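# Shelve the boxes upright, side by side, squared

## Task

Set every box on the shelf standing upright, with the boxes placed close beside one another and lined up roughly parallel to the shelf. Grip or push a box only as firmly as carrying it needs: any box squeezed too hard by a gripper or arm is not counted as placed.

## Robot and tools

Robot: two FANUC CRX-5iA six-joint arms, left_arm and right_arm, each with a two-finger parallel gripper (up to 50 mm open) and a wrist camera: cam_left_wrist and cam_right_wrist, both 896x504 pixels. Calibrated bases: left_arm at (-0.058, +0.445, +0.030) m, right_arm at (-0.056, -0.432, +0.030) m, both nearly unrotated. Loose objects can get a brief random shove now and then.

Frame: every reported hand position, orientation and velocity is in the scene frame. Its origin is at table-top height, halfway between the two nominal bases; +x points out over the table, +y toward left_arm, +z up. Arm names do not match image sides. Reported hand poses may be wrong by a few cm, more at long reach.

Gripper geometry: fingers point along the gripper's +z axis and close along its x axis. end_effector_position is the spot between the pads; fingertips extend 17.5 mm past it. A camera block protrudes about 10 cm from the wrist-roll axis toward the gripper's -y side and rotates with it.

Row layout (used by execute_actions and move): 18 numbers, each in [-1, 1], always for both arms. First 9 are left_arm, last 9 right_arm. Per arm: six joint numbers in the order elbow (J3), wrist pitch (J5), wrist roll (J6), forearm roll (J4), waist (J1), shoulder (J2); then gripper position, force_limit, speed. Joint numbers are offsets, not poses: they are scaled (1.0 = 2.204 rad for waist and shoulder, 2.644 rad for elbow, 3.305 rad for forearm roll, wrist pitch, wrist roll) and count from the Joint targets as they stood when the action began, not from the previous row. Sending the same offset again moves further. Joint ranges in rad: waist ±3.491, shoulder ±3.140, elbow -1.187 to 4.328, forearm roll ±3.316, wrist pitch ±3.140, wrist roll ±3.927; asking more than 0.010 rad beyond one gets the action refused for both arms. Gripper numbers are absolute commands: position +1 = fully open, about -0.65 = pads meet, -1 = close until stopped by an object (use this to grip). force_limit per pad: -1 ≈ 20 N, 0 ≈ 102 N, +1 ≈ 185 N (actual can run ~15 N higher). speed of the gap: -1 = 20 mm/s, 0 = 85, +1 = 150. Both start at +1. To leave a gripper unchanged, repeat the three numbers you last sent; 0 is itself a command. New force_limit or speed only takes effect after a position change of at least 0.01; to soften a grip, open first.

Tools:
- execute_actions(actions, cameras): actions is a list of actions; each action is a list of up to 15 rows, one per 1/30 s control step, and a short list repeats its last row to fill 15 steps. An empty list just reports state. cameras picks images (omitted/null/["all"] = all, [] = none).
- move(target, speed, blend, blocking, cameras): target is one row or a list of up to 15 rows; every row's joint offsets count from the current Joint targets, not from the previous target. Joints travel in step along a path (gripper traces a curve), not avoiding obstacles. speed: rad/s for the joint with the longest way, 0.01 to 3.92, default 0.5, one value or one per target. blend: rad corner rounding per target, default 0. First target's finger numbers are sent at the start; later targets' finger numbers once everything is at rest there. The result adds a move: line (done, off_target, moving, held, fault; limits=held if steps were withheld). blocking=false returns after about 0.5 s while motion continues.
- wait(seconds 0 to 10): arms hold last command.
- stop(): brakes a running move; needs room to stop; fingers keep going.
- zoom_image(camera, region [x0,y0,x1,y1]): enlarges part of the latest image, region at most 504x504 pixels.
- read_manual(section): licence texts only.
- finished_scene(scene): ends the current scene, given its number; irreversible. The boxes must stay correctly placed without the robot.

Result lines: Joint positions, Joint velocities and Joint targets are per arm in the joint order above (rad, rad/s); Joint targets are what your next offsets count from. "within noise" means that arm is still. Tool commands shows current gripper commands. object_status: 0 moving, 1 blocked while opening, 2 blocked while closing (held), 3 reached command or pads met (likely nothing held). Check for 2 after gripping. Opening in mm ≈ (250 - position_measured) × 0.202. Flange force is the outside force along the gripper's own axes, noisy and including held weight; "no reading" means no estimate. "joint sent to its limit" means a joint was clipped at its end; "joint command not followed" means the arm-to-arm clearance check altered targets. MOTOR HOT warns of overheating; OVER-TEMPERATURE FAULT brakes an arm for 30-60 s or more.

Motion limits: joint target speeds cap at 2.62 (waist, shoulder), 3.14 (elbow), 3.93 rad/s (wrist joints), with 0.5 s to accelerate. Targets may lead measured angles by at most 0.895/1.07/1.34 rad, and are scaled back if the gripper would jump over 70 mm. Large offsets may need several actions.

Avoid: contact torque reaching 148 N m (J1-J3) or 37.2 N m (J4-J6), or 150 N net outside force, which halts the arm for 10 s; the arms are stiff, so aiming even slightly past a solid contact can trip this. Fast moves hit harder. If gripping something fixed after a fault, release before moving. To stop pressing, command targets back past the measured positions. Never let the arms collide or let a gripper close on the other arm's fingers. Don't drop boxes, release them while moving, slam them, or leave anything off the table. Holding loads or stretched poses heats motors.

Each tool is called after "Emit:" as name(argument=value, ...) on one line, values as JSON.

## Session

Emit:
execute_actions(actions=[])

Scene clock: 0.00 s.
left_arm: end_effector_position=(+0.6195, +0.2516, +0.3129) position_measured=3 object_status=3 end_effector_quat_wxyz=(+0.086, +0.970, +0.193, +0.120) | right_arm: end_effector_position=(+0.2914, -0.1977, +0.3295) position_measured=3 object_status=3 end_effector_quat_wxyz=(+0.008, +0.262, +0.826, +0.499)
Joint names: [elbow, wrist pitch, wrist roll, forearm roll, waist, shoulder]
Joint positions: left_arm=[0.454 -1.321 -1.147 0.112 -0.039 0.428] | right_arm=[-0.43 -1.145 0.978 -0.973 0.19 -0.457]
Joint velocities: within noise
Flange force (N): no reading
Joint targets: left_arm=[0.454 -1.321 -1.147 0.112 -0.039 0.428] | right_arm=[-0.430 -1.145 0.978 -0.973 0.190 -0.457]
Tool commands: left_gripper/position=+1.0 left_gripper/force_limit=+1.0 left_gripper/speed=+1.0 right_gripper/position=+1.0 right_gripper/force_limit=+1.0 right_gripper/speed=+1.0

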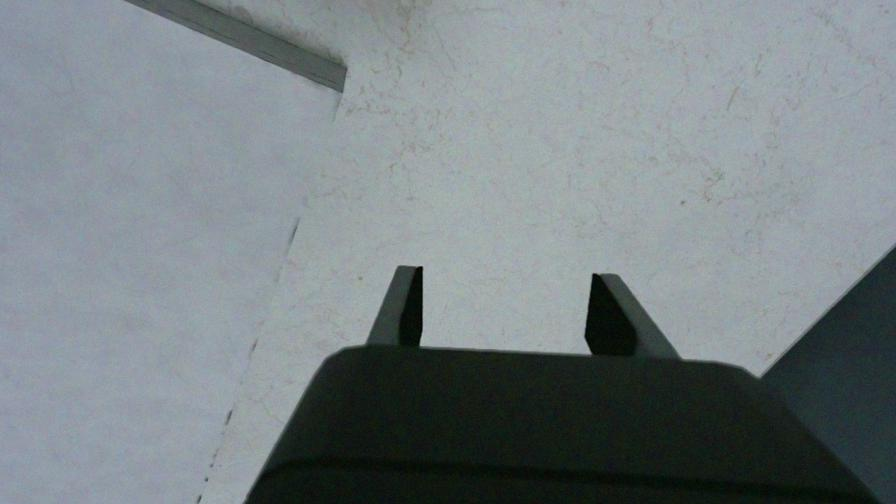

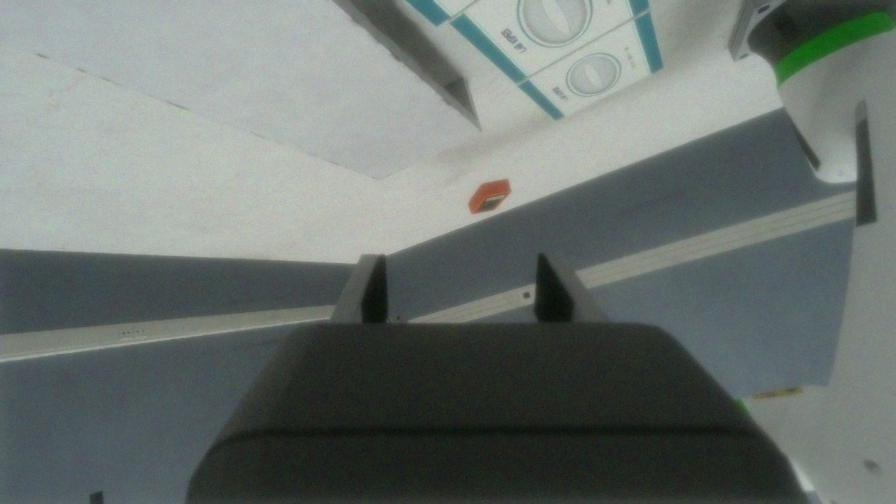

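Emit:
move(target=[0.1402,-0.2297,0.5607,-0.0339,-0.3009,-0.0511,-1,-0.8,-0.5,0.1109,0.9137,-0.7122,-0.6562,-0.1756,0.0074,-1,-0.8,-0.5], speed=1.2)

Scene clock: 16.60 s.
left_arm: end_effector_position=(+0.2398, +0.0195, +0.4998) position_measured=251 object_status=3 end_effector_quat_wxyz=(+0.000, +0.707, +0.707, +0.000) | right_arm: end_effector_position=(+0.1996, -0.3498, +0.4000) position_measured=251 object_status=3 end_effector_quat_wxyz=(+0.000, +0.000, +1.000, +0.000)
Joint names: [elbow, wrist pitch, wrist roll, forearm roll, waist, shoulder]
Joint positions: left_arm=[0.824 -2.081 0.706 0 -0.702 0.315] | right_arm=[-0.137 1.875 -1.376 -3.142 -0.197 -0.441]
Joint velocities: within noise
Flange force (N): left_arm=[-1.5 -1.7 0.3] | right_arm=[3.3 -4.7 5.2]
Joint targets: left_arm=[0.824 -2.081 0.706 0.000 -0.702 0.315] | right_arm=[-0.137 1.875 -1.376 -3.142 -0.197 -0.441]
move: done

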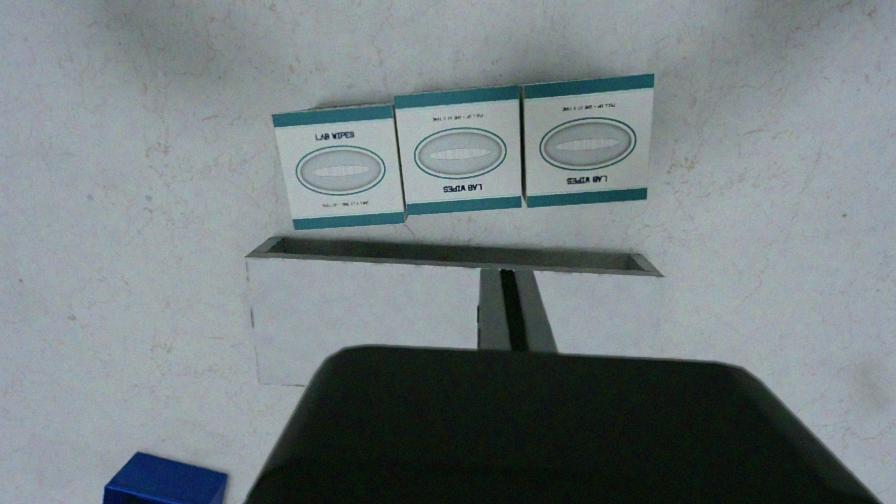

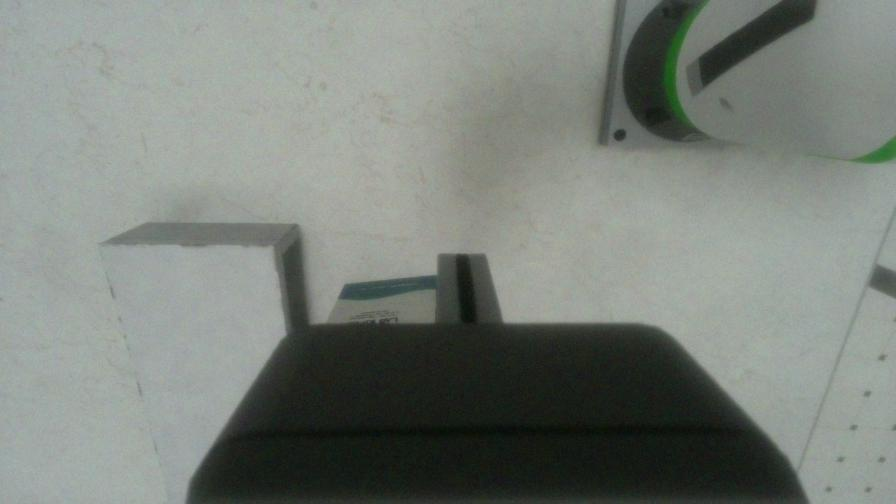

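Emit:
move(target=[[-0.4416,0.18027,-0.58397,0,0.20891,-0.25943,-1,-0.8,-0.5,-0.0755,-0.12231,-0.04738,0,0.09401,0.09284,-1,-0.8,-0.5],[-0.53966,0.30516,-0.56894,0,0.18636,-0.18979,-1,-0.8,-0.5,-0.151,-0.24462,-0.09476,0,0.18802,0.18567,-1,-0.8,-0.5]], speed=[1.0,0.4], blend=0.05)

Scene clock: 46.47 s.
left_arm: end_effector_position=(+0.2248, +0.2225, +0.1022) position_measured=251 object_status=3 end_effector_quat_wxyz=(+0.000, +0.999, +0.050, +0.000) | right_arm: end_effector_position=(+0.2702, -0.2258, +0.1026) position_measured=251 object_status=3 end_effector_quat_wxyz=(+0.000, -0.050, +0.999, +0.000)
Joint names: [elbow, wrist pitch, wrist roll, forearm roll, waist, shoulder]
Joint positions: left_arm=[-0.603 -1.072 -1.174 0 -0.292 -0.103] | right_arm=[-0.536 1.067 -1.689 -3.142 0.218 -0.032]
Joint velocities: within noise
Flange force (N): left_arm=[-0.8 4.0 -2.1] | right_arm=[2.3 -3.7 2.1]
Joint targets: left_arm=[-0.603 -1.072 -1.174 0.000 -0.292 -0.103] | right_arm=[-0.536 1.067 -1.689 -3.142 0.218 -0.032]
move: done

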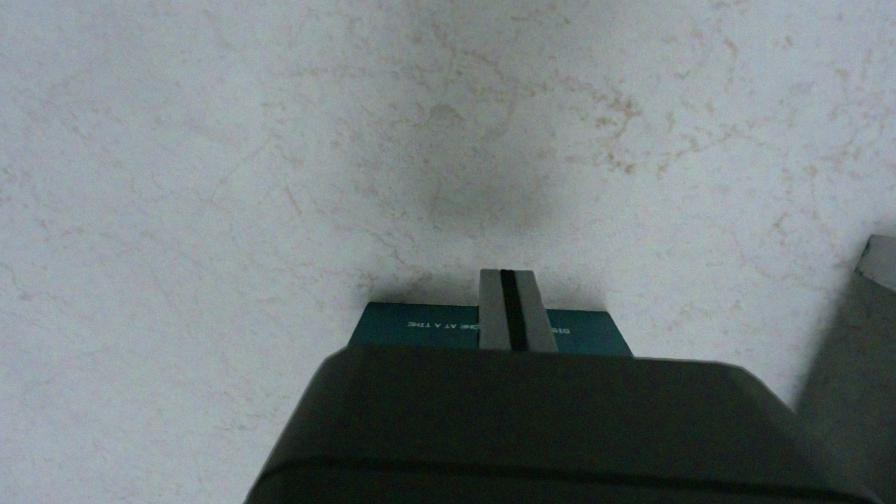

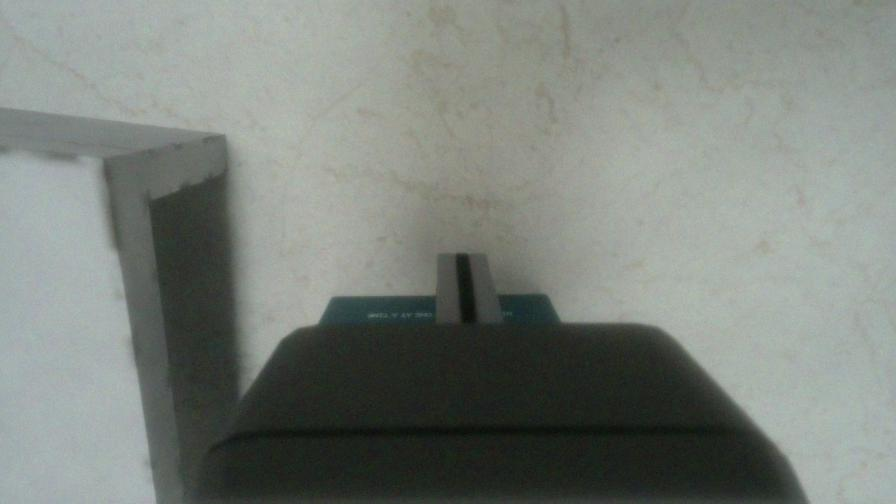

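Emit:
move(target=[0.01704,0.00112,0.01958,0,-0.02936,0.02212,-1,-0.8,-0.5,0.0117,0,-0.02005,0,0.03006,0.01409,-1,-0.8,-0.5], speed=0.08)

Scene clock: 55.93 s.
left_arm: end_effector_position=(+0.2277, +0.1980, +0.1024) position_measured=251 object_status=3 end_effector_quat_wxyz=(+0.000, +0.999, +0.050, +0.000) | right_arm: end_effector_position=(+0.2680, -0.2011, +0.1027) position_measured=251 object_status=3 end_effector_quat_wxyz=(+0.000, -0.050, +0.999, +0.000)
Joint names: [elbow, wrist pitch, wrist roll, forearm roll, waist, shoulder]
Joint positions: left_arm=[-0.558 -1.068 -1.11 0 -0.356 -0.054] | right_arm=[-0.505 1.067 -1.755 -3.142 0.284 -0.001]
Joint velocities: within noise
Flange force (N): left_arm=[-4.2 3.2 -2.1] | right_arm=[2.7 -4.8 3.7]
Joint targets: left_arm=[-0.558 -1.068 -1.110 0.000 -0.356 -0.054] | right_arm=[-0.505 1.067 -1.755 -3.142 0.284 -0.001]
move: done

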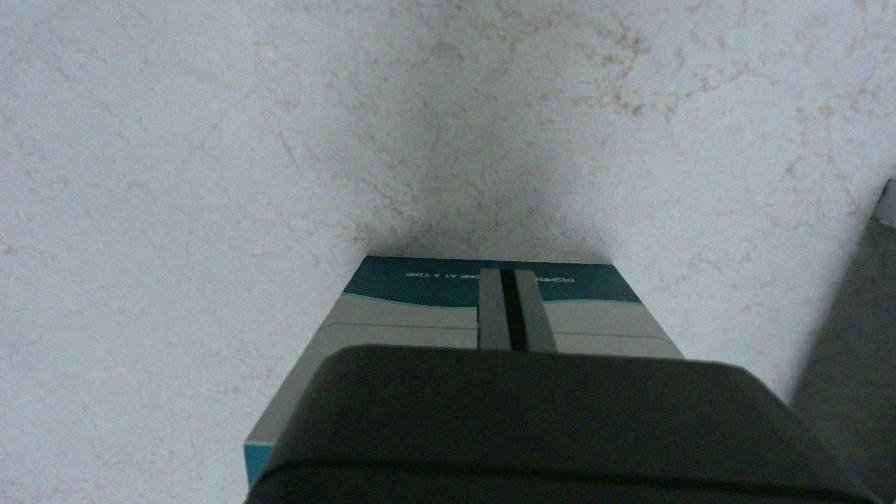

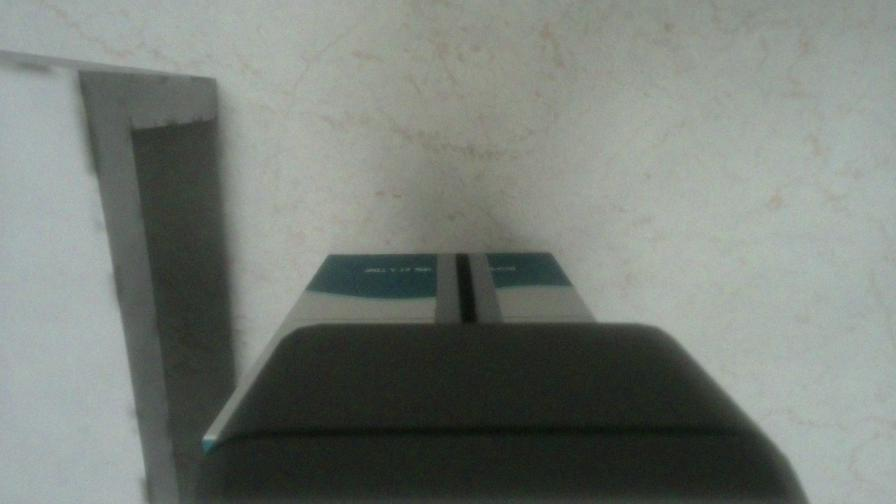

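Emit:
move(target=[0.00277,0.00018,0.00302,0,-0.00454,0.00358,-1,-0.8,-0.5,0.00284,0,-0.00476,0,0.00713,0.0034,-1,-0.8,-0.5], speed=0.04)

Scene clock: 59.67 s.
left_arm: end_effector_position=(+0.2282, +0.1940, +0.1023) position_measured=251 object_status=3 end_effector_quat_wxyz=(+0.000, +0.999, +0.050, +0.000) | right_arm: end_effector_position=(+0.2673, -0.1951, +0.1027) position_measured=251 object_status=3 end_effector_quat_wxyz=(+0.000, -0.050, +0.999, +0.000)
Joint names: [elbow, wrist pitch, wrist roll, forearm roll, waist, shoulder]
Joint positions: left_arm=[-0.55 -1.068 -1.1 0 -0.366 -0.046] | right_arm=[-0.498 1.067 -1.771 -3.142 0.3 0.006]
Joint velocities: within noise
Flange force (N): left_arm=[-2.2 2.9 0.1] | right_arm=[2.6 -3.7 1.6]
Joint targets: left_arm=[-0.550 -1.068 -1.100 0.000 -0.366 -0.046] | right_arm=[-0.498 1.067 -1.771 -3.142 0.300 0.007]
move: done

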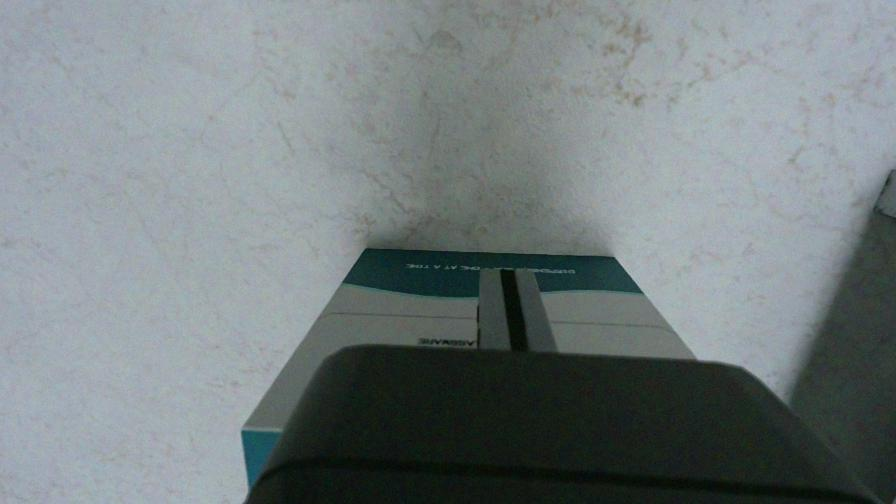

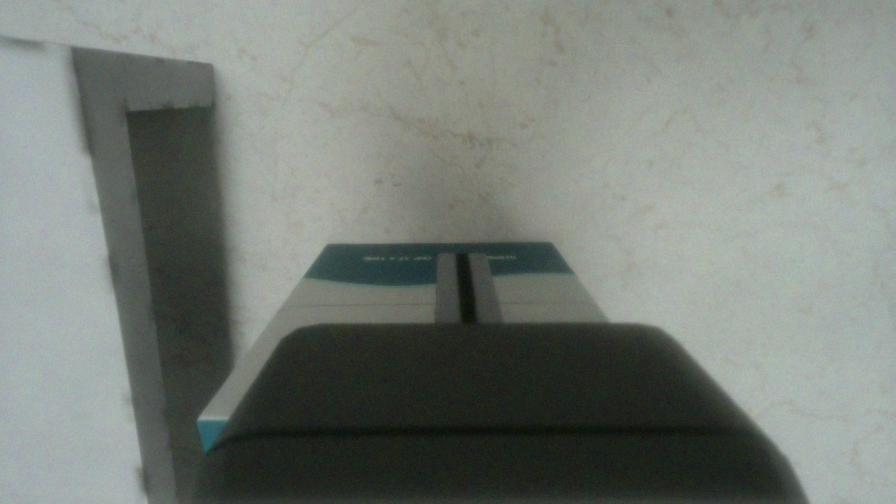

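Emit:
move(target=[0.00138,0.00009,0.00151,0,-0.00227,0.00179,-1,-0.8,-0.5,0.00095,0,-0.00159,0,0.00238,0.00113,-1,-0.8,-0.5], speed=0.03, cameras=[])

Emit:
move(target=[0.00069,0.00004,0.00076,0,-0.00113,0.00089,-1,-0.8,-0.5,0.00047,0,-0.00079,0,0.00119,0.00057,-1,-0.8,-0.5], speed=0.03, cameras=[])

Scene clock: 64.33 s.
left_arm: end_effector_position=(+0.2283, +0.1920, +0.1023) position_measured=251 object_status=3 end_effector_quat_wxyz=(+0.000, +0.999, +0.050, +0.000) | right_arm: end_effector_position=(+0.2670, -0.1931, +0.1027) position_measured=251 object_status=3 end_effector_quat_wxyz=(+0.000, -0.050, +0.999, +0.000)
Joint names: [elbow, wrist pitch, wrist roll, forearm roll, waist, shoulder]
Joint positions: left_arm=[-0.547 -1.067 -1.095 0 -0.371 -0.043] | right_arm=[-0.495 1.067 -1.776 -3.142 0.305 0.009]
Joint velocities: within noise
Flange force (N): left_arm=[-0.8 3.5 -0.3] | right_arm=[2.8 -5.6 2.3]
Joint targets: left_arm=[-0.547 -1.067 -1.095 0.000 -0.371 -0.042] | right_arm=[-0.495 1.067 -1.776 -3.142 0.305 0.009]
move: done
No camera images: "cameras" was empty.

Scene clock: 65.03 s.
left_arm: end_effector_position=(+0.2284, +0.1910, +0.1023) position_measured=251 object_status=3 end_effector_quat_wxyz=(+0.000, +0.999, +0.050, +0.000) | right_arm: end_effector_position=(+0.2669, -0.1921, +0.1027) position_measured=251 object_status=3 end_effector_quat_wxyz=(+0.000, -0.050, +0.999, +0.000)
Joint names: [elbow, wrist pitch, wrist roll, forearm roll, waist, shoulder]
Joint positions: left_arm=[-0.545 -1.067 -1.092 0 -0.374 -0.041] | right_arm=[-0.494 1.067 -1.779 -3.142 0.307 0.01]
Joint velocities: within noise
Flange force (N): left_arm=[-2.0 3.0 -0.8] | right_arm=[3.1 -4.2 2.1]
Joint targets: left_arm=[-0.545 -1.067 -1.092 0.000 -0.374 -0.041] | right_arm=[-0.494 1.067 -1.779 -3.142 0.307 0.010]
move: done
No camera images: "cameras" was empty.

Emit:
move(target=[0.00104,0.00007,0.00113,0,-0.0017,0.00134,-1,-0.8,-0.5,0.00071,0,-0.00119,0,0.00178,0.00085,-1,-0.8,-0.5], speed=0.03, cameras=["cam_left_wrist"])

Emit:
move(target=[0.00104,0.00007,0.00113,0,-0.0017,0.00134,-1,-0.8,-0.5,0.00071,0,-0.00119,0,0.00178,0.00085,-1,-0.8,-0.5], speed=0.03)

Scene clock: 67.90 s.
left_arm: end_effector_position=(+0.2286, +0.1894, +0.1023) position_measured=251 object_status=3 end_effector_quat_wxyz=(+0.000, +0.999, +0.050, +0.000) | right_arm: end_effector_position=(+0.2667, -0.1906, +0.1027) position_measured=251 object_status=3 end_effector_quat_wxyz=(+0.000, -0.050, +0.999, +0.000)
Joint names: [elbow, wrist pitch, wrist roll, forearm roll, waist, shoulder]
Joint positions: left_arm=[-0.542 -1.067 -1.088 0 -0.378 -0.038] | right_arm=[-0.492 1.067 -1.783 -3.142 0.311 0.012]
Joint velocities: within noise
Flange force (N): left_arm=[-3.0 2.2 -0.9] | right_arm=[2.7 -3.3 1.8]
Joint targets: left_arm=[-0.542 -1.067 -1.088 0.000 -0.378 -0.038] | right_arm=[-0.492 1.067 -1.783 -3.142 0.311 0.012]
move: done
Images, in order (width x height): cam_left_wrist 896x504.

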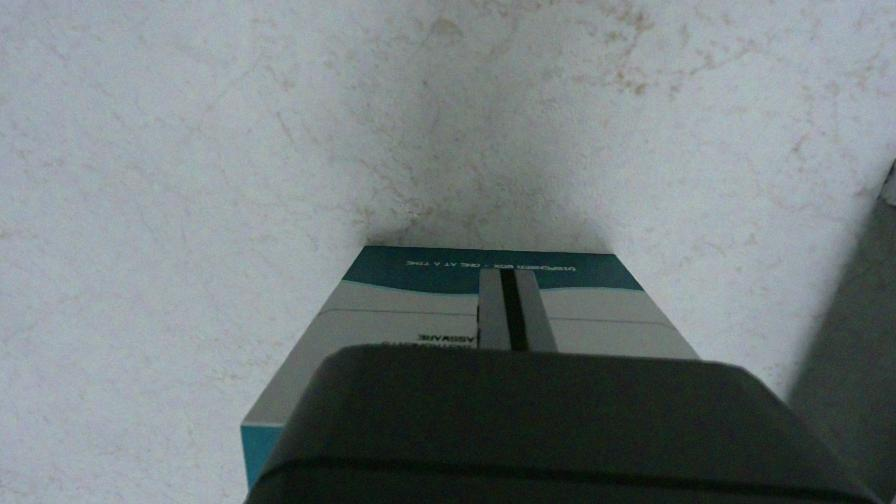

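Scene clock: 68.60 s.
left_arm: end_effector_position=(+0.2287, +0.1879, +0.1022) position_measured=251 object_status=3 end_effector_quat_wxyz=(+0.000, +0.999, +0.050, +0.000) | right_arm: end_effector_position=(+0.2664, -0.1891, +0.1027) position_measured=251 object_status=3 end_effector_quat_wxyz=(+0.000, -0.050, +0.999, +0.000)
Joint names: [elbow, wrist pitch, wrist roll, forearm roll, waist, shoulder]
Joint positions: left_arm=[-0.539 -1.067 -1.085 0 -0.381 -0.035] | right_arm=[-0.49 1.067 -1.787 -3.142 0.315 0.014]
Joint velocities: within noise
Flange force (N): left_arm=[-2.2 4.1 -0.4] | right_arm=[2.2 -5.2 1.9]
Joint targets: left_arm=[-0.539 -1.067 -1.085 0.000 -0.381 -0.035] | right_arm=[-0.490 1.067 -1.787 -3.142 0.315 0.014]
move: done

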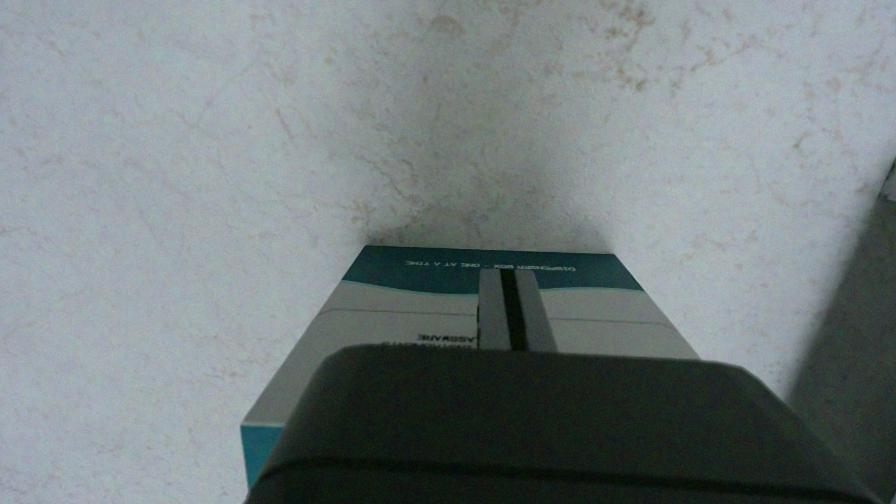

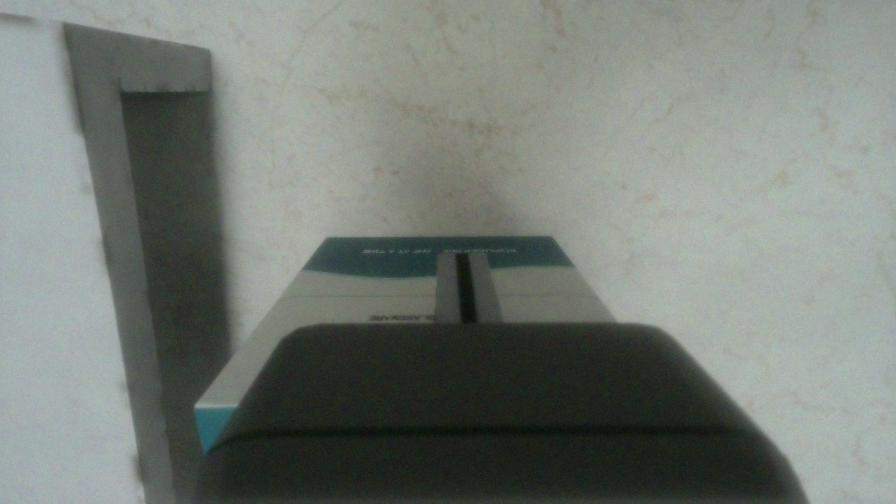

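Emit:
move(target=[0.00104,0.00007,0.00113,0,-0.0017,0.00134,-1,-0.8,-0.5,0.00071,0,-0.00119,0,0.00178,0.00085,-1,-0.8,-0.5], speed=0.03, cameras=["cam_right_wrist"])

Scene clock: 71.33 s.
left_arm: end_effector_position=(+0.2288, +0.1864, +0.1022) position_measured=251 object_status=3 end_effector_quat_wxyz=(+0.000, +0.999, +0.050, +0.000) | right_arm: end_effector_position=(+0.2662, -0.1876, +0.1027) position_measured=251 object_status=3 end_effector_quat_wxyz=(+0.000, -0.050, +0.999, +0.000)
Joint names: [elbow, wrist pitch, wrist roll, forearm roll, waist, shoulder]
Joint positions: left_arm=[-0.537 -1.066 -1.081 0 -0.385 -0.032] | right_arm=[-0.488 1.067 -1.791 -3.142 0.319 0.016]
Joint velocities: within noise
Flange force (N): left_arm=[-1.6 -6.8 -1.7] | right_arm=[2.5 -16.0 0.5]
Joint targets: left_arm=[-0.537 -1.066 -1.081 0.000 -0.385 -0.032] | right_arm=[-0.488 1.067 -1.791 -3.142 0.319 0.016]
move: done
Images, in order (width x height): cam_right_wrist 896x504.

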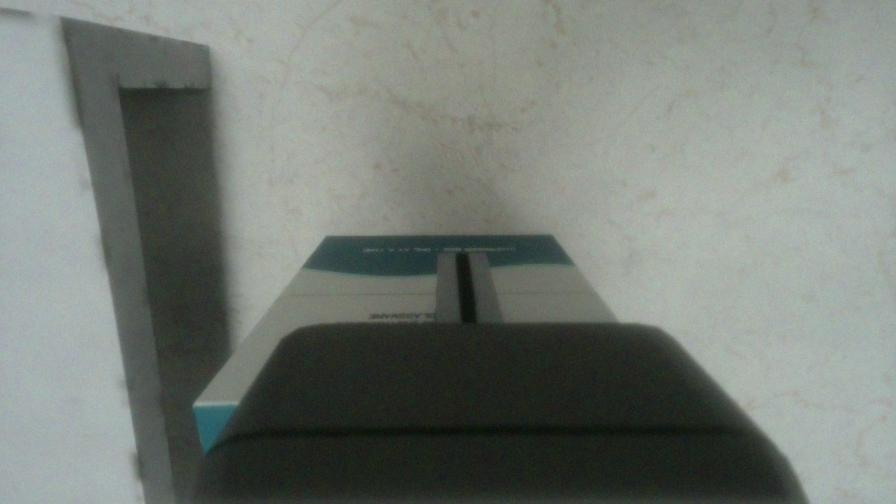

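Emit:
move(target=[0.01054,-0.01582,0.00038,0,-0.00057,-0.01108,-1,-0.8,-0.5,0.01005,0.01549,0,0,0,-0.01118,-1,-0.8,-0.5], speed=0.04)

Scene clock: 84.33 s.
left_arm: end_effector_position=(+0.2288, +0.1859, +0.1217) position_measured=251 object_status=3 end_effector_quat_wxyz=(+0.000, +0.999, +0.050, +0.000) | right_arm: end_effector_position=(+0.2663, -0.1875, +0.1222) position_measured=251 object_status=3 end_effector_quat_wxyz=(+0.000, -0.050, +0.999, +0.000)
Joint names: [elbow, wrist pitch, wrist roll, forearm roll, waist, shoulder]
Joint positions: left_arm=[-0.509 -1.119 -1.08 0 -0.386 -0.056] | right_arm=[-0.462 1.118 -1.791 -3.142 0.319 -0.009]
Joint velocities: within noise
Flange force (N): left_arm=[-2.4 -9.3 2.3] | right_arm=[3.0 -15.6 4.3]
Joint targets: left_arm=[-0.509 -1.119 -1.080 0.000 -0.386 -0.056] | right_arm=[-0.462 1.118 -1.791 -3.142 0.319 -0.009]
move: done

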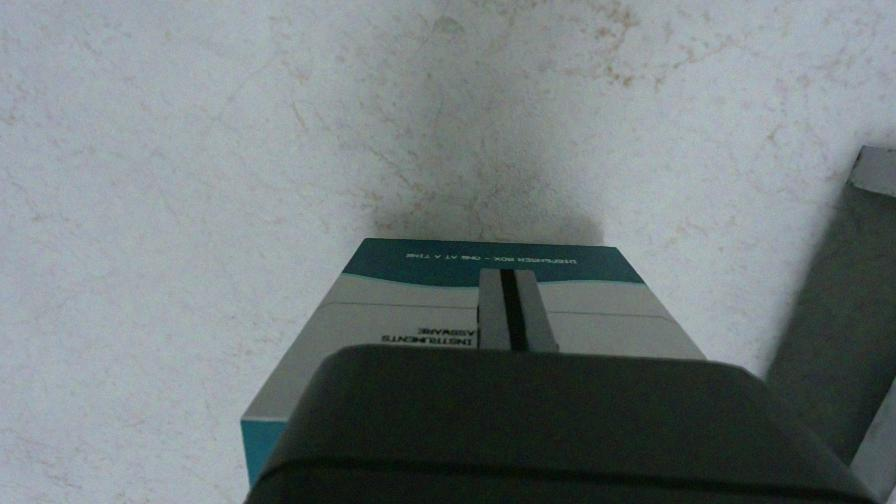

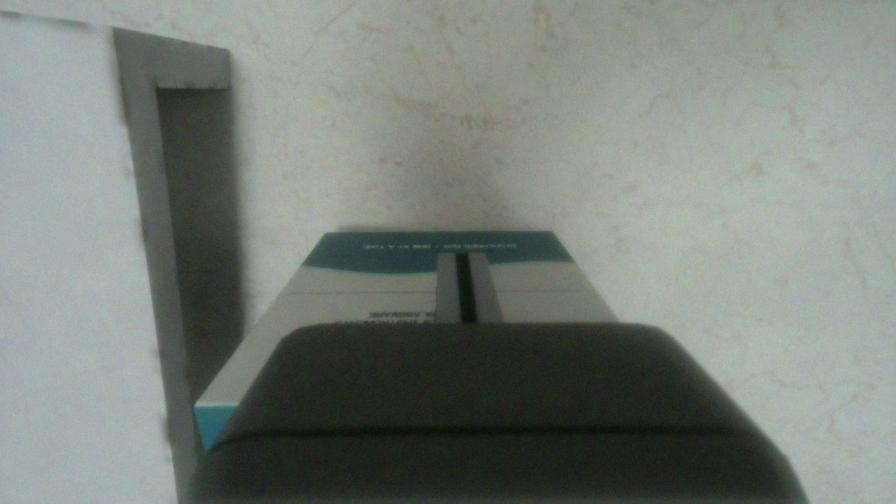

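Emit:
move(target=[[0.01095,-0.01559,0,0,0,-0.01025,-1,-0.8,-0.5,0.01078,0.01528,0,0,0,-0.00998,-1,-0.8,-0.5],[0.02265,-0.03094,0,0,0,-0.01922,-1,-0.8,-0.5,0.02231,0.03036,0,0,0,-0.01876,-1,-0.8,-0.5],[0.0351,-0.04603,0,0,0,-0.02692,-1,-0.8,-0.5,0.03457,0.04522,0,0,0,-0.02634,-1,-0.8,-0.5],[0.04831,-0.06088,0,0,0,-0.03333,-1,-0.8,-0.5,0.04757,0.05987,0,0,0,-0.03272,-1,-0.8,-0.5],[0.06227,-0.07547,0,0,0,-0.03847,-1,-0.8,-0.5,0.0613,0.07432,0,0,0,-0.0379,-1,-0.8,-0.5]], speed=0.07, blend=0.005)

Scene clock: 92.63 s.
left_arm: end_effector_position=(+0.2287, +0.1860, +0.2195) position_measured=251 object_status=3 end_effector_quat_wxyz=(+0.000, +0.999, +0.050, +0.000) | right_arm: end_effector_position=(+0.2662, -0.1876, +0.2201) position_measured=251 object_status=3 end_effector_quat_wxyz=(+0.000, -0.050, +0.999, +0.000)
Joint names: [elbow, wrist pitch, wrist roll, forearm roll, waist, shoulder]
Joint positions: left_arm=[-0.344 -1.368 -1.08 0 -0.386 -0.141] | right_arm=[-0.3 1.363 -1.791 -3.142 0.319 -0.092]
Joint velocities: within noise
Flange force (N): left_arm=[-3.4 -10.4 3.2] | right_arm=[3.6 -16.3 6.2]
Joint targets: left_arm=[-0.344 -1.368 -1.080 0.000 -0.386 -0.141] | right_arm=[-0.300 1.363 -1.791 -3.142 0.319 -0.092]
move: done

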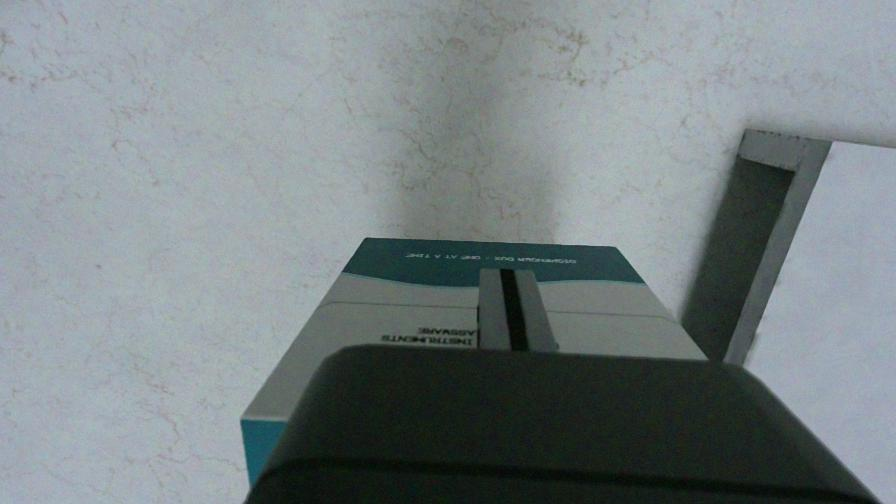

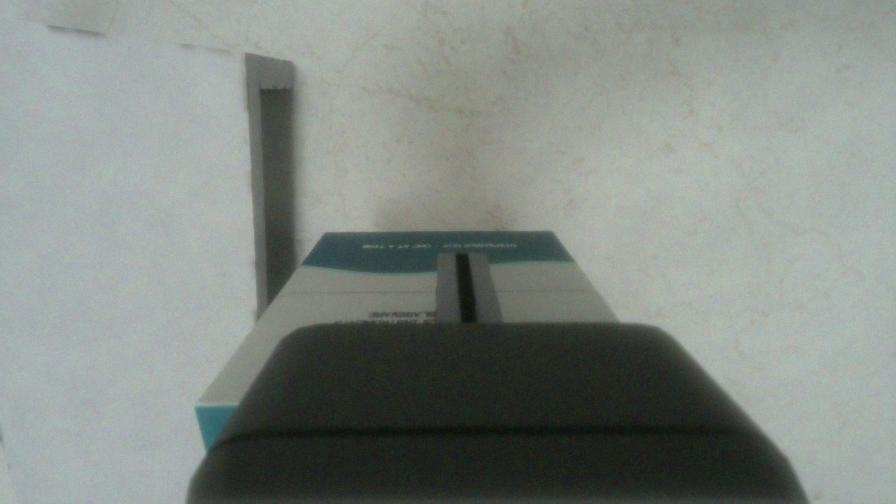

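Emit:
move(target=[[0.02812,0.0024,-0.01711,0,0.01734,0.03732,-1,-0.8,-0.5,0.02493,-0.00119,0.00284,0,-0.01257,0.03169,-1,-0.8,-0.5],[0.0593,0.00279,-0.03226,0,0.03175,0.07533,-1,-0.8,-0.5,0.05197,-0.00092,0.0045,0,-0.02337,0.06373,-1,-0.8,-0.5]], speed=0.09, blend=0.005, cameras=["cam_left_wrist"])

Scene clock: 123.83 s.
left_arm: end_effector_position=(+0.3097, +0.1855, +0.2196) position_measured=251 object_status=3 end_effector_quat_wxyz=(+0.000, +0.999, +0.032, +0.000) | right_arm: end_effector_position=(+0.3335, -0.1893, +0.2202) position_measured=251 object_status=3 end_effector_quat_wxyz=(+0.000, -0.032, +0.999, +0.000)
Joint names: [elbow, wrist pitch, wrist roll, forearm roll, waist, shoulder]
Joint positions: left_arm=[-0.187 -1.359 -1.186 0 -0.317 0.025] | right_arm=[-0.162 1.36 -1.776 -3.142 0.268 0.048]
Joint velocities: within noise
Flange force (N): left_arm=[-2.5 -7.9 2.2] | right_arm=[4.8 -15.5 5.0]
Joint targets: left_arm=[-0.187 -1.359 -1.186 0.000 -0.316 0.025] | right_arm=[-0.162 1.360 -1.776 -3.142 0.268 0.048]
move: done
Images, in order (width x height): cam_left_wrist 896x504.

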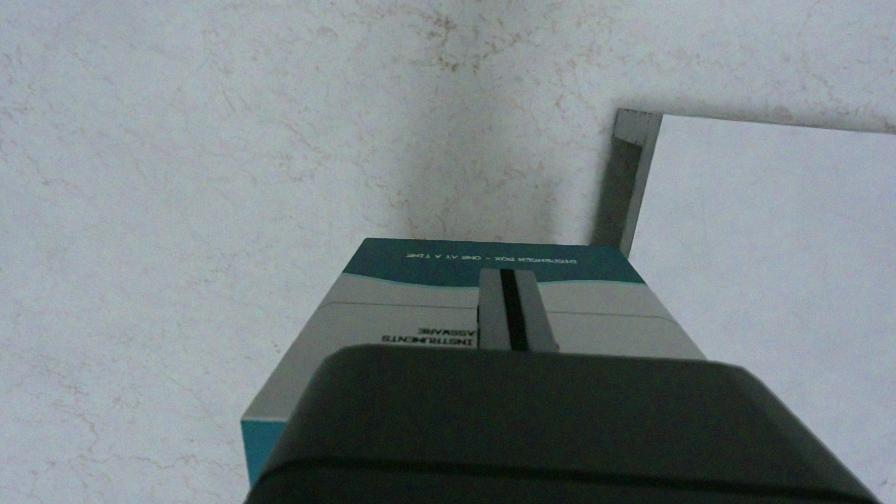

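Emit:
move(target=[[0.03451,-0.00174,-0.0134,0,0.01176,0.03879,-1,-0.8,-0.5,0.0292,0.00176,0.00066,0,-0.00932,0.03239,-1,-0.8,-0.5],[0.07206,-0.00564,-0.02578,0,0.02203,0.07798,-1,-0.8,-0.5,0.06066,0.00505,0.00052,0,-0.01742,0.06519,-1,-0.8,-0.5]], speed=0.09, blend=0.005)

Scene clock: 130.17 s.
left_arm: end_effector_position=(+0.3908, +0.1844, +0.2197) position_measured=251 object_status=3 end_effector_quat_wxyz=(+0.000, +1.000, +0.014, +0.000) | right_arm: end_effector_position=(+0.4008, -0.1907, +0.2202) position_measured=251 object_status=3 end_effector_quat_wxyz=(+0.000, -0.014, +1.000, +0.000)
Joint names: [elbow, wrist pitch, wrist roll, forearm roll, waist, shoulder]
Joint positions: left_arm=[0.003 -1.378 -1.271 0 -0.268 0.197] | right_arm=[-0.002 1.377 -1.774 -3.142 0.229 0.192]
Joint velocities: within noise
Flange force (N): left_arm=[-5.0 -10.4 4.4] | right_arm=[5.2 -14.8 4.6]
Joint targets: left_arm=[0.003 -1.378 -1.272 0.000 -0.268 0.197] | right_arm=[-0.002 1.377 -1.774 -3.142 0.229 0.192]
move: done

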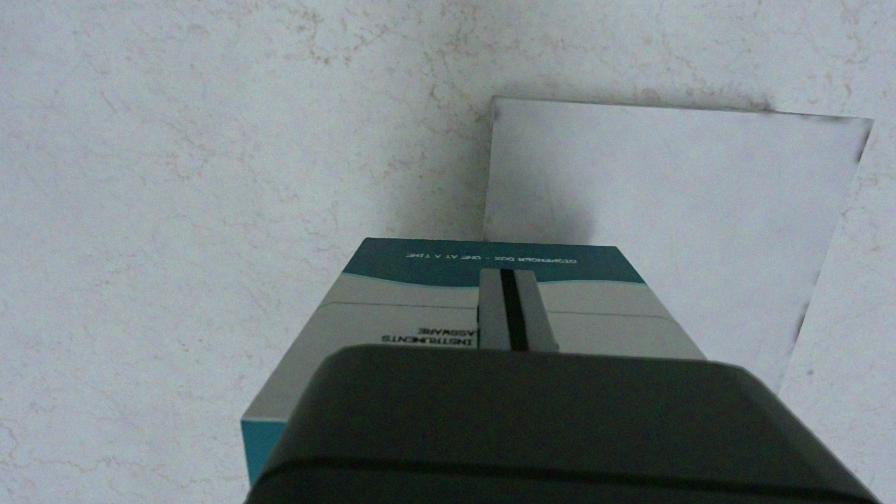

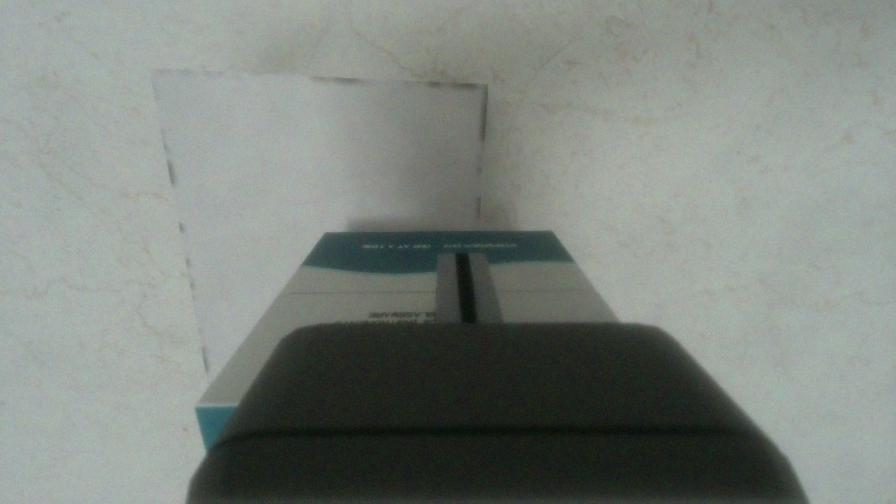

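Emit:
move(target=[[0.04125,-0.00622,-0.0113,0,0.00861,0.04017,-1,-0.8,-0.5,0.03393,0.00489,-0.00081,0,-0.0071,0.03337,-1,-0.8,-0.5],[0.08667,-0.0149,-0.02179,0,0.01603,0.08163,-1,-0.8,-0.5,0.07063,0.01147,-0.0022,0,-0.01333,0.06754,-1,-0.8,-0.5]], speed=0.09, blend=0.005)

Scene clock: 139.77 s.
left_arm: end_effector_position=(+0.4718, +0.1830, +0.2198) position_measured=251 object_status=3 end_effector_quat_wxyz=(+0.000, +1.000, -0.005, +0.000) | right_arm: end_effector_position=(+0.4681, -0.1919, +0.2202) position_measured=251 object_status=3 end_effector_quat_wxyz=(+0.000, +0.005, +1.000, +0.000)
Joint names: [elbow, wrist pitch, wrist roll, forearm roll, waist, shoulder]
Joint positions: left_arm=[0.232 -1.427 -1.344 0 -0.233 0.377] | right_arm=[0.185 1.415 -1.781 -3.142 0.2 0.341]
Joint velocities: within noise
Flange force (N): left_arm=[-1.9 -8.8 2.4] | right_arm=[7.8 -15.8 6.9]
Joint targets: left_arm=[0.233 -1.427 -1.344 0.000 -0.233 0.377] | right_arm=[0.185 1.415 -1.781 -3.142 0.200 0.341]
move: done

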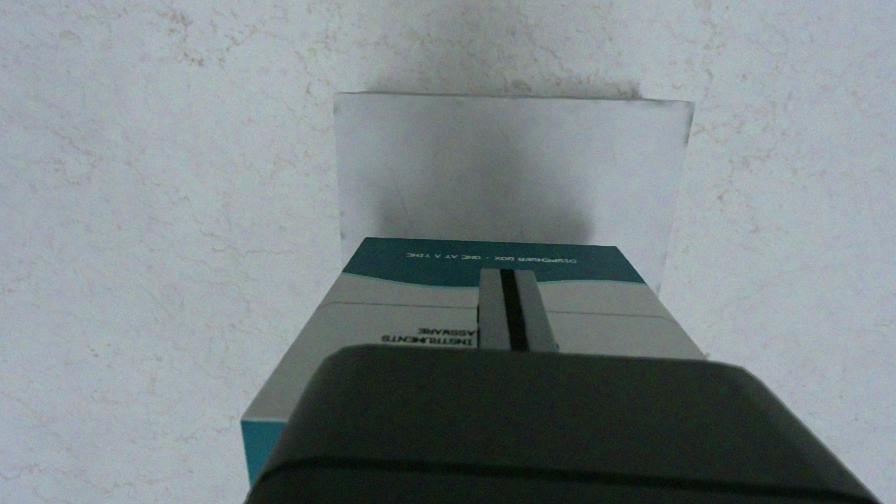

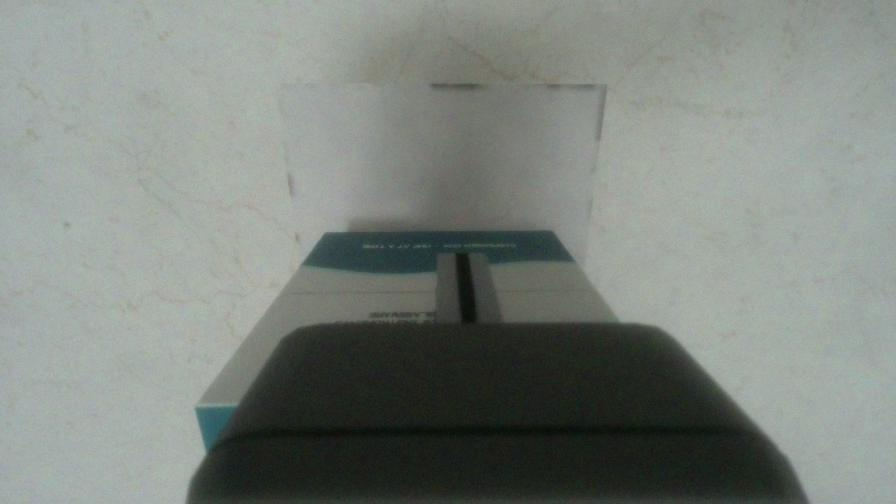

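Emit:
move(target=[[-0.01027,0.01004,0,0,0,0.00274,-1,-0.8,-0.5,-0.0102,-0.01009,0,0,0,0.0029,-1,-0.8,-0.5],[-0.01998,0.02,0,0,0,0.00602,-1,-0.8,-0.5,-0.01986,-0.02011,0,0,0,0.00634,-1,-0.8,-0.5]], speed=0.06, blend=0.003)

Scene clock: 147.47 s.
left_arm: end_effector_position=(+0.4719, +0.1830, +0.1898) position_measured=251 object_status=3 end_effector_quat_wxyz=(+0.000, +1.000, -0.005, +0.000) | right_arm: end_effector_position=(+0.4682, -0.1919, +0.1902) position_measured=251 object_status=3 end_effector_quat_wxyz=(+0.000, +0.005, +1.000, +0.000)
Joint names: [elbow, wrist pitch, wrist roll, forearm roll, waist, shoulder]
Joint positions: left_arm=[0.18 -1.361 -1.344 0 -0.233 0.39] | right_arm=[0.133 1.349 -1.781 -3.142 0.2 0.355]
Joint velocities: within noise
Flange force (N): left_arm=[-1.5 -8.5 1.7] | right_arm=[5.1 -14.8 5.6]
Joint targets: left_arm=[0.180 -1.361 -1.344 0.000 -0.233 0.390] | right_arm=[0.132 1.349 -1.781 -3.142 0.200 0.355]
move: done

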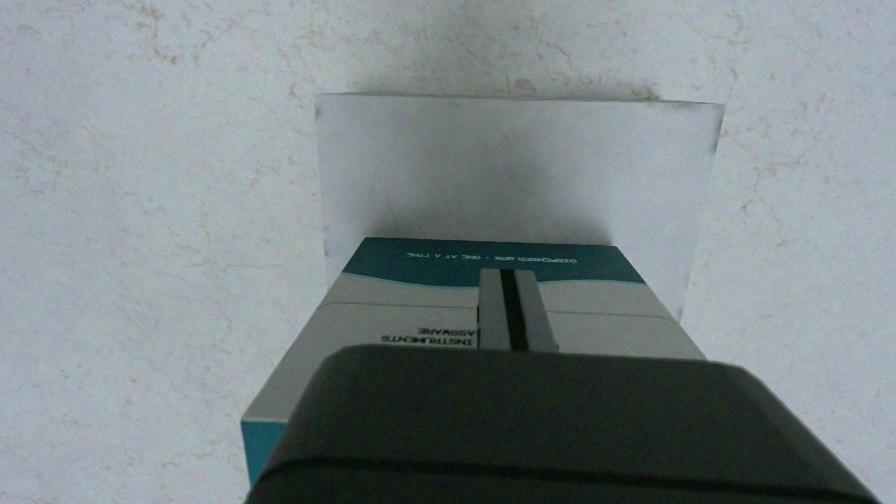

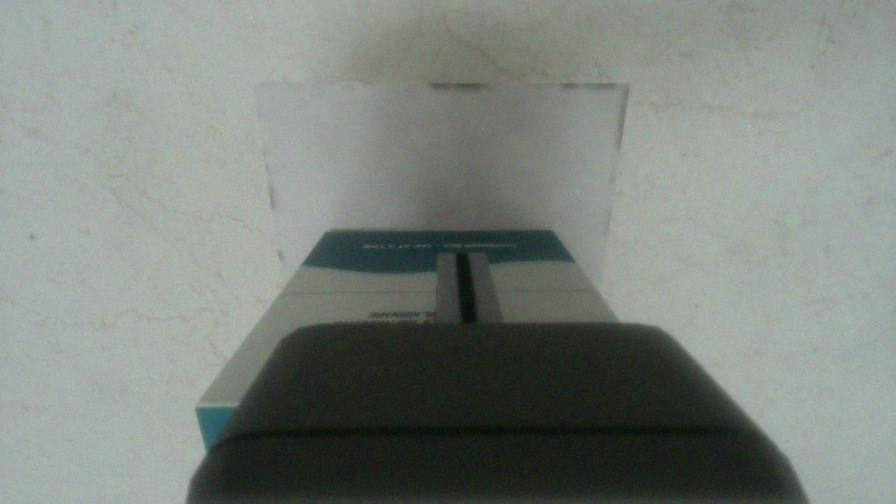

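Emit:
move(target=[-0.00189,0.00198,0,0,0,0.00072,-1,-0.8,-0.5,-0.00189,-0.002,0,0,0,0.00075,-1,-0.8,-0.5], speed=0.03, cameras=[])

Emit:
move(target=[-0.00095,0.00099,0,0,0,0.00036,-1,-0.8,-0.5,-0.00095,-0.001,0,0,0,0.00037,-1,-0.8,-0.5], speed=0.03)

Scene clock: 152.07 s.
left_arm: end_effector_position=(+0.4719, +0.1830, +0.1868) position_measured=251 object_status=3 end_effector_quat_wxyz=(+0.000, +1.000, -0.005, +0.000) | right_arm: end_effector_position=(+0.4682, -0.1919, +0.1872) position_measured=251 object_status=3 end_effector_quat_wxyz=(+0.000, +0.005, +1.000, +0.000)
Joint names: [elbow, wrist pitch, wrist roll, forearm roll, waist, shoulder]
Joint positions: left_arm=[0.175 -1.354 -1.344 0 -0.233 0.392] | right_arm=[0.128 1.342 -1.781 -3.142 0.2 0.356]
Joint velocities: within noise
Flange force (N): left_arm=[-0.7 -8.4 1.2] | right_arm=[5.2 -14.6 5.1]
Joint targets: left_arm=[0.175 -1.354 -1.344 0.000 -0.233 0.392] | right_arm=[0.127 1.342 -1.781 -3.142 0.200 0.356]
move: done
No camera images: "cameras" was empty.

Scene clock: 152.77 s.
left_arm: end_effector_position=(+0.4719, +0.1830, +0.1852) position_measured=251 object_status=3 end_effector_quat_wxyz=(+0.000, +1.000, -0.005, +0.000) | right_arm: end_effector_position=(+0.4681, -0.1919, +0.1857) position_measured=251 object_status=3 end_effector_quat_wxyz=(+0.000, +0.005, +1.000, +0.000)
Joint names: [elbow, wrist pitch, wrist roll, forearm roll, waist, shoulder]
Joint positions: left_arm=[0.172 -1.351 -1.344 0 -0.233 0.393] | right_arm=[0.125 1.339 -1.781 -3.142 0.2 0.357]
Joint velocities: within noise
Flange force (N): left_arm=[-1.2 -8.0 1.0] | right_arm=[5.3 -14.5 4.4]
Joint targets: left_arm=[0.172 -1.351 -1.344 0.000 -0.233 0.393] | right_arm=[0.125 1.339 -1.781 -3.142 0.200 0.357]
move: done

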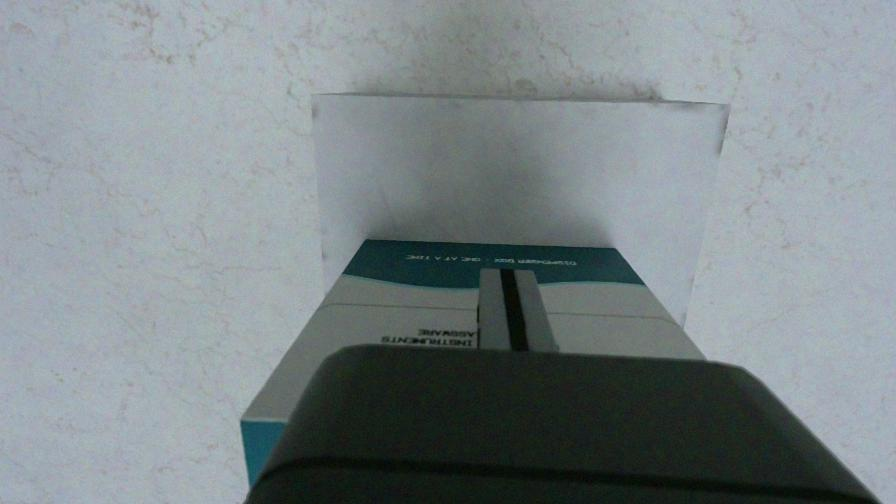

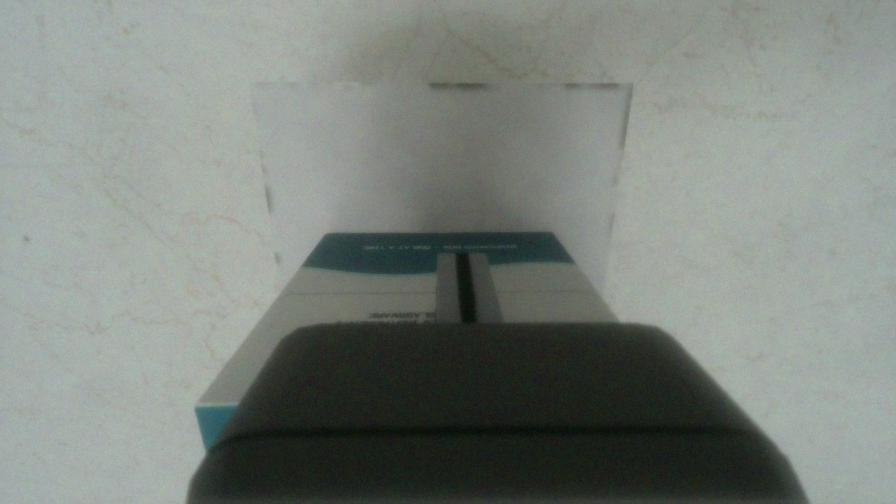

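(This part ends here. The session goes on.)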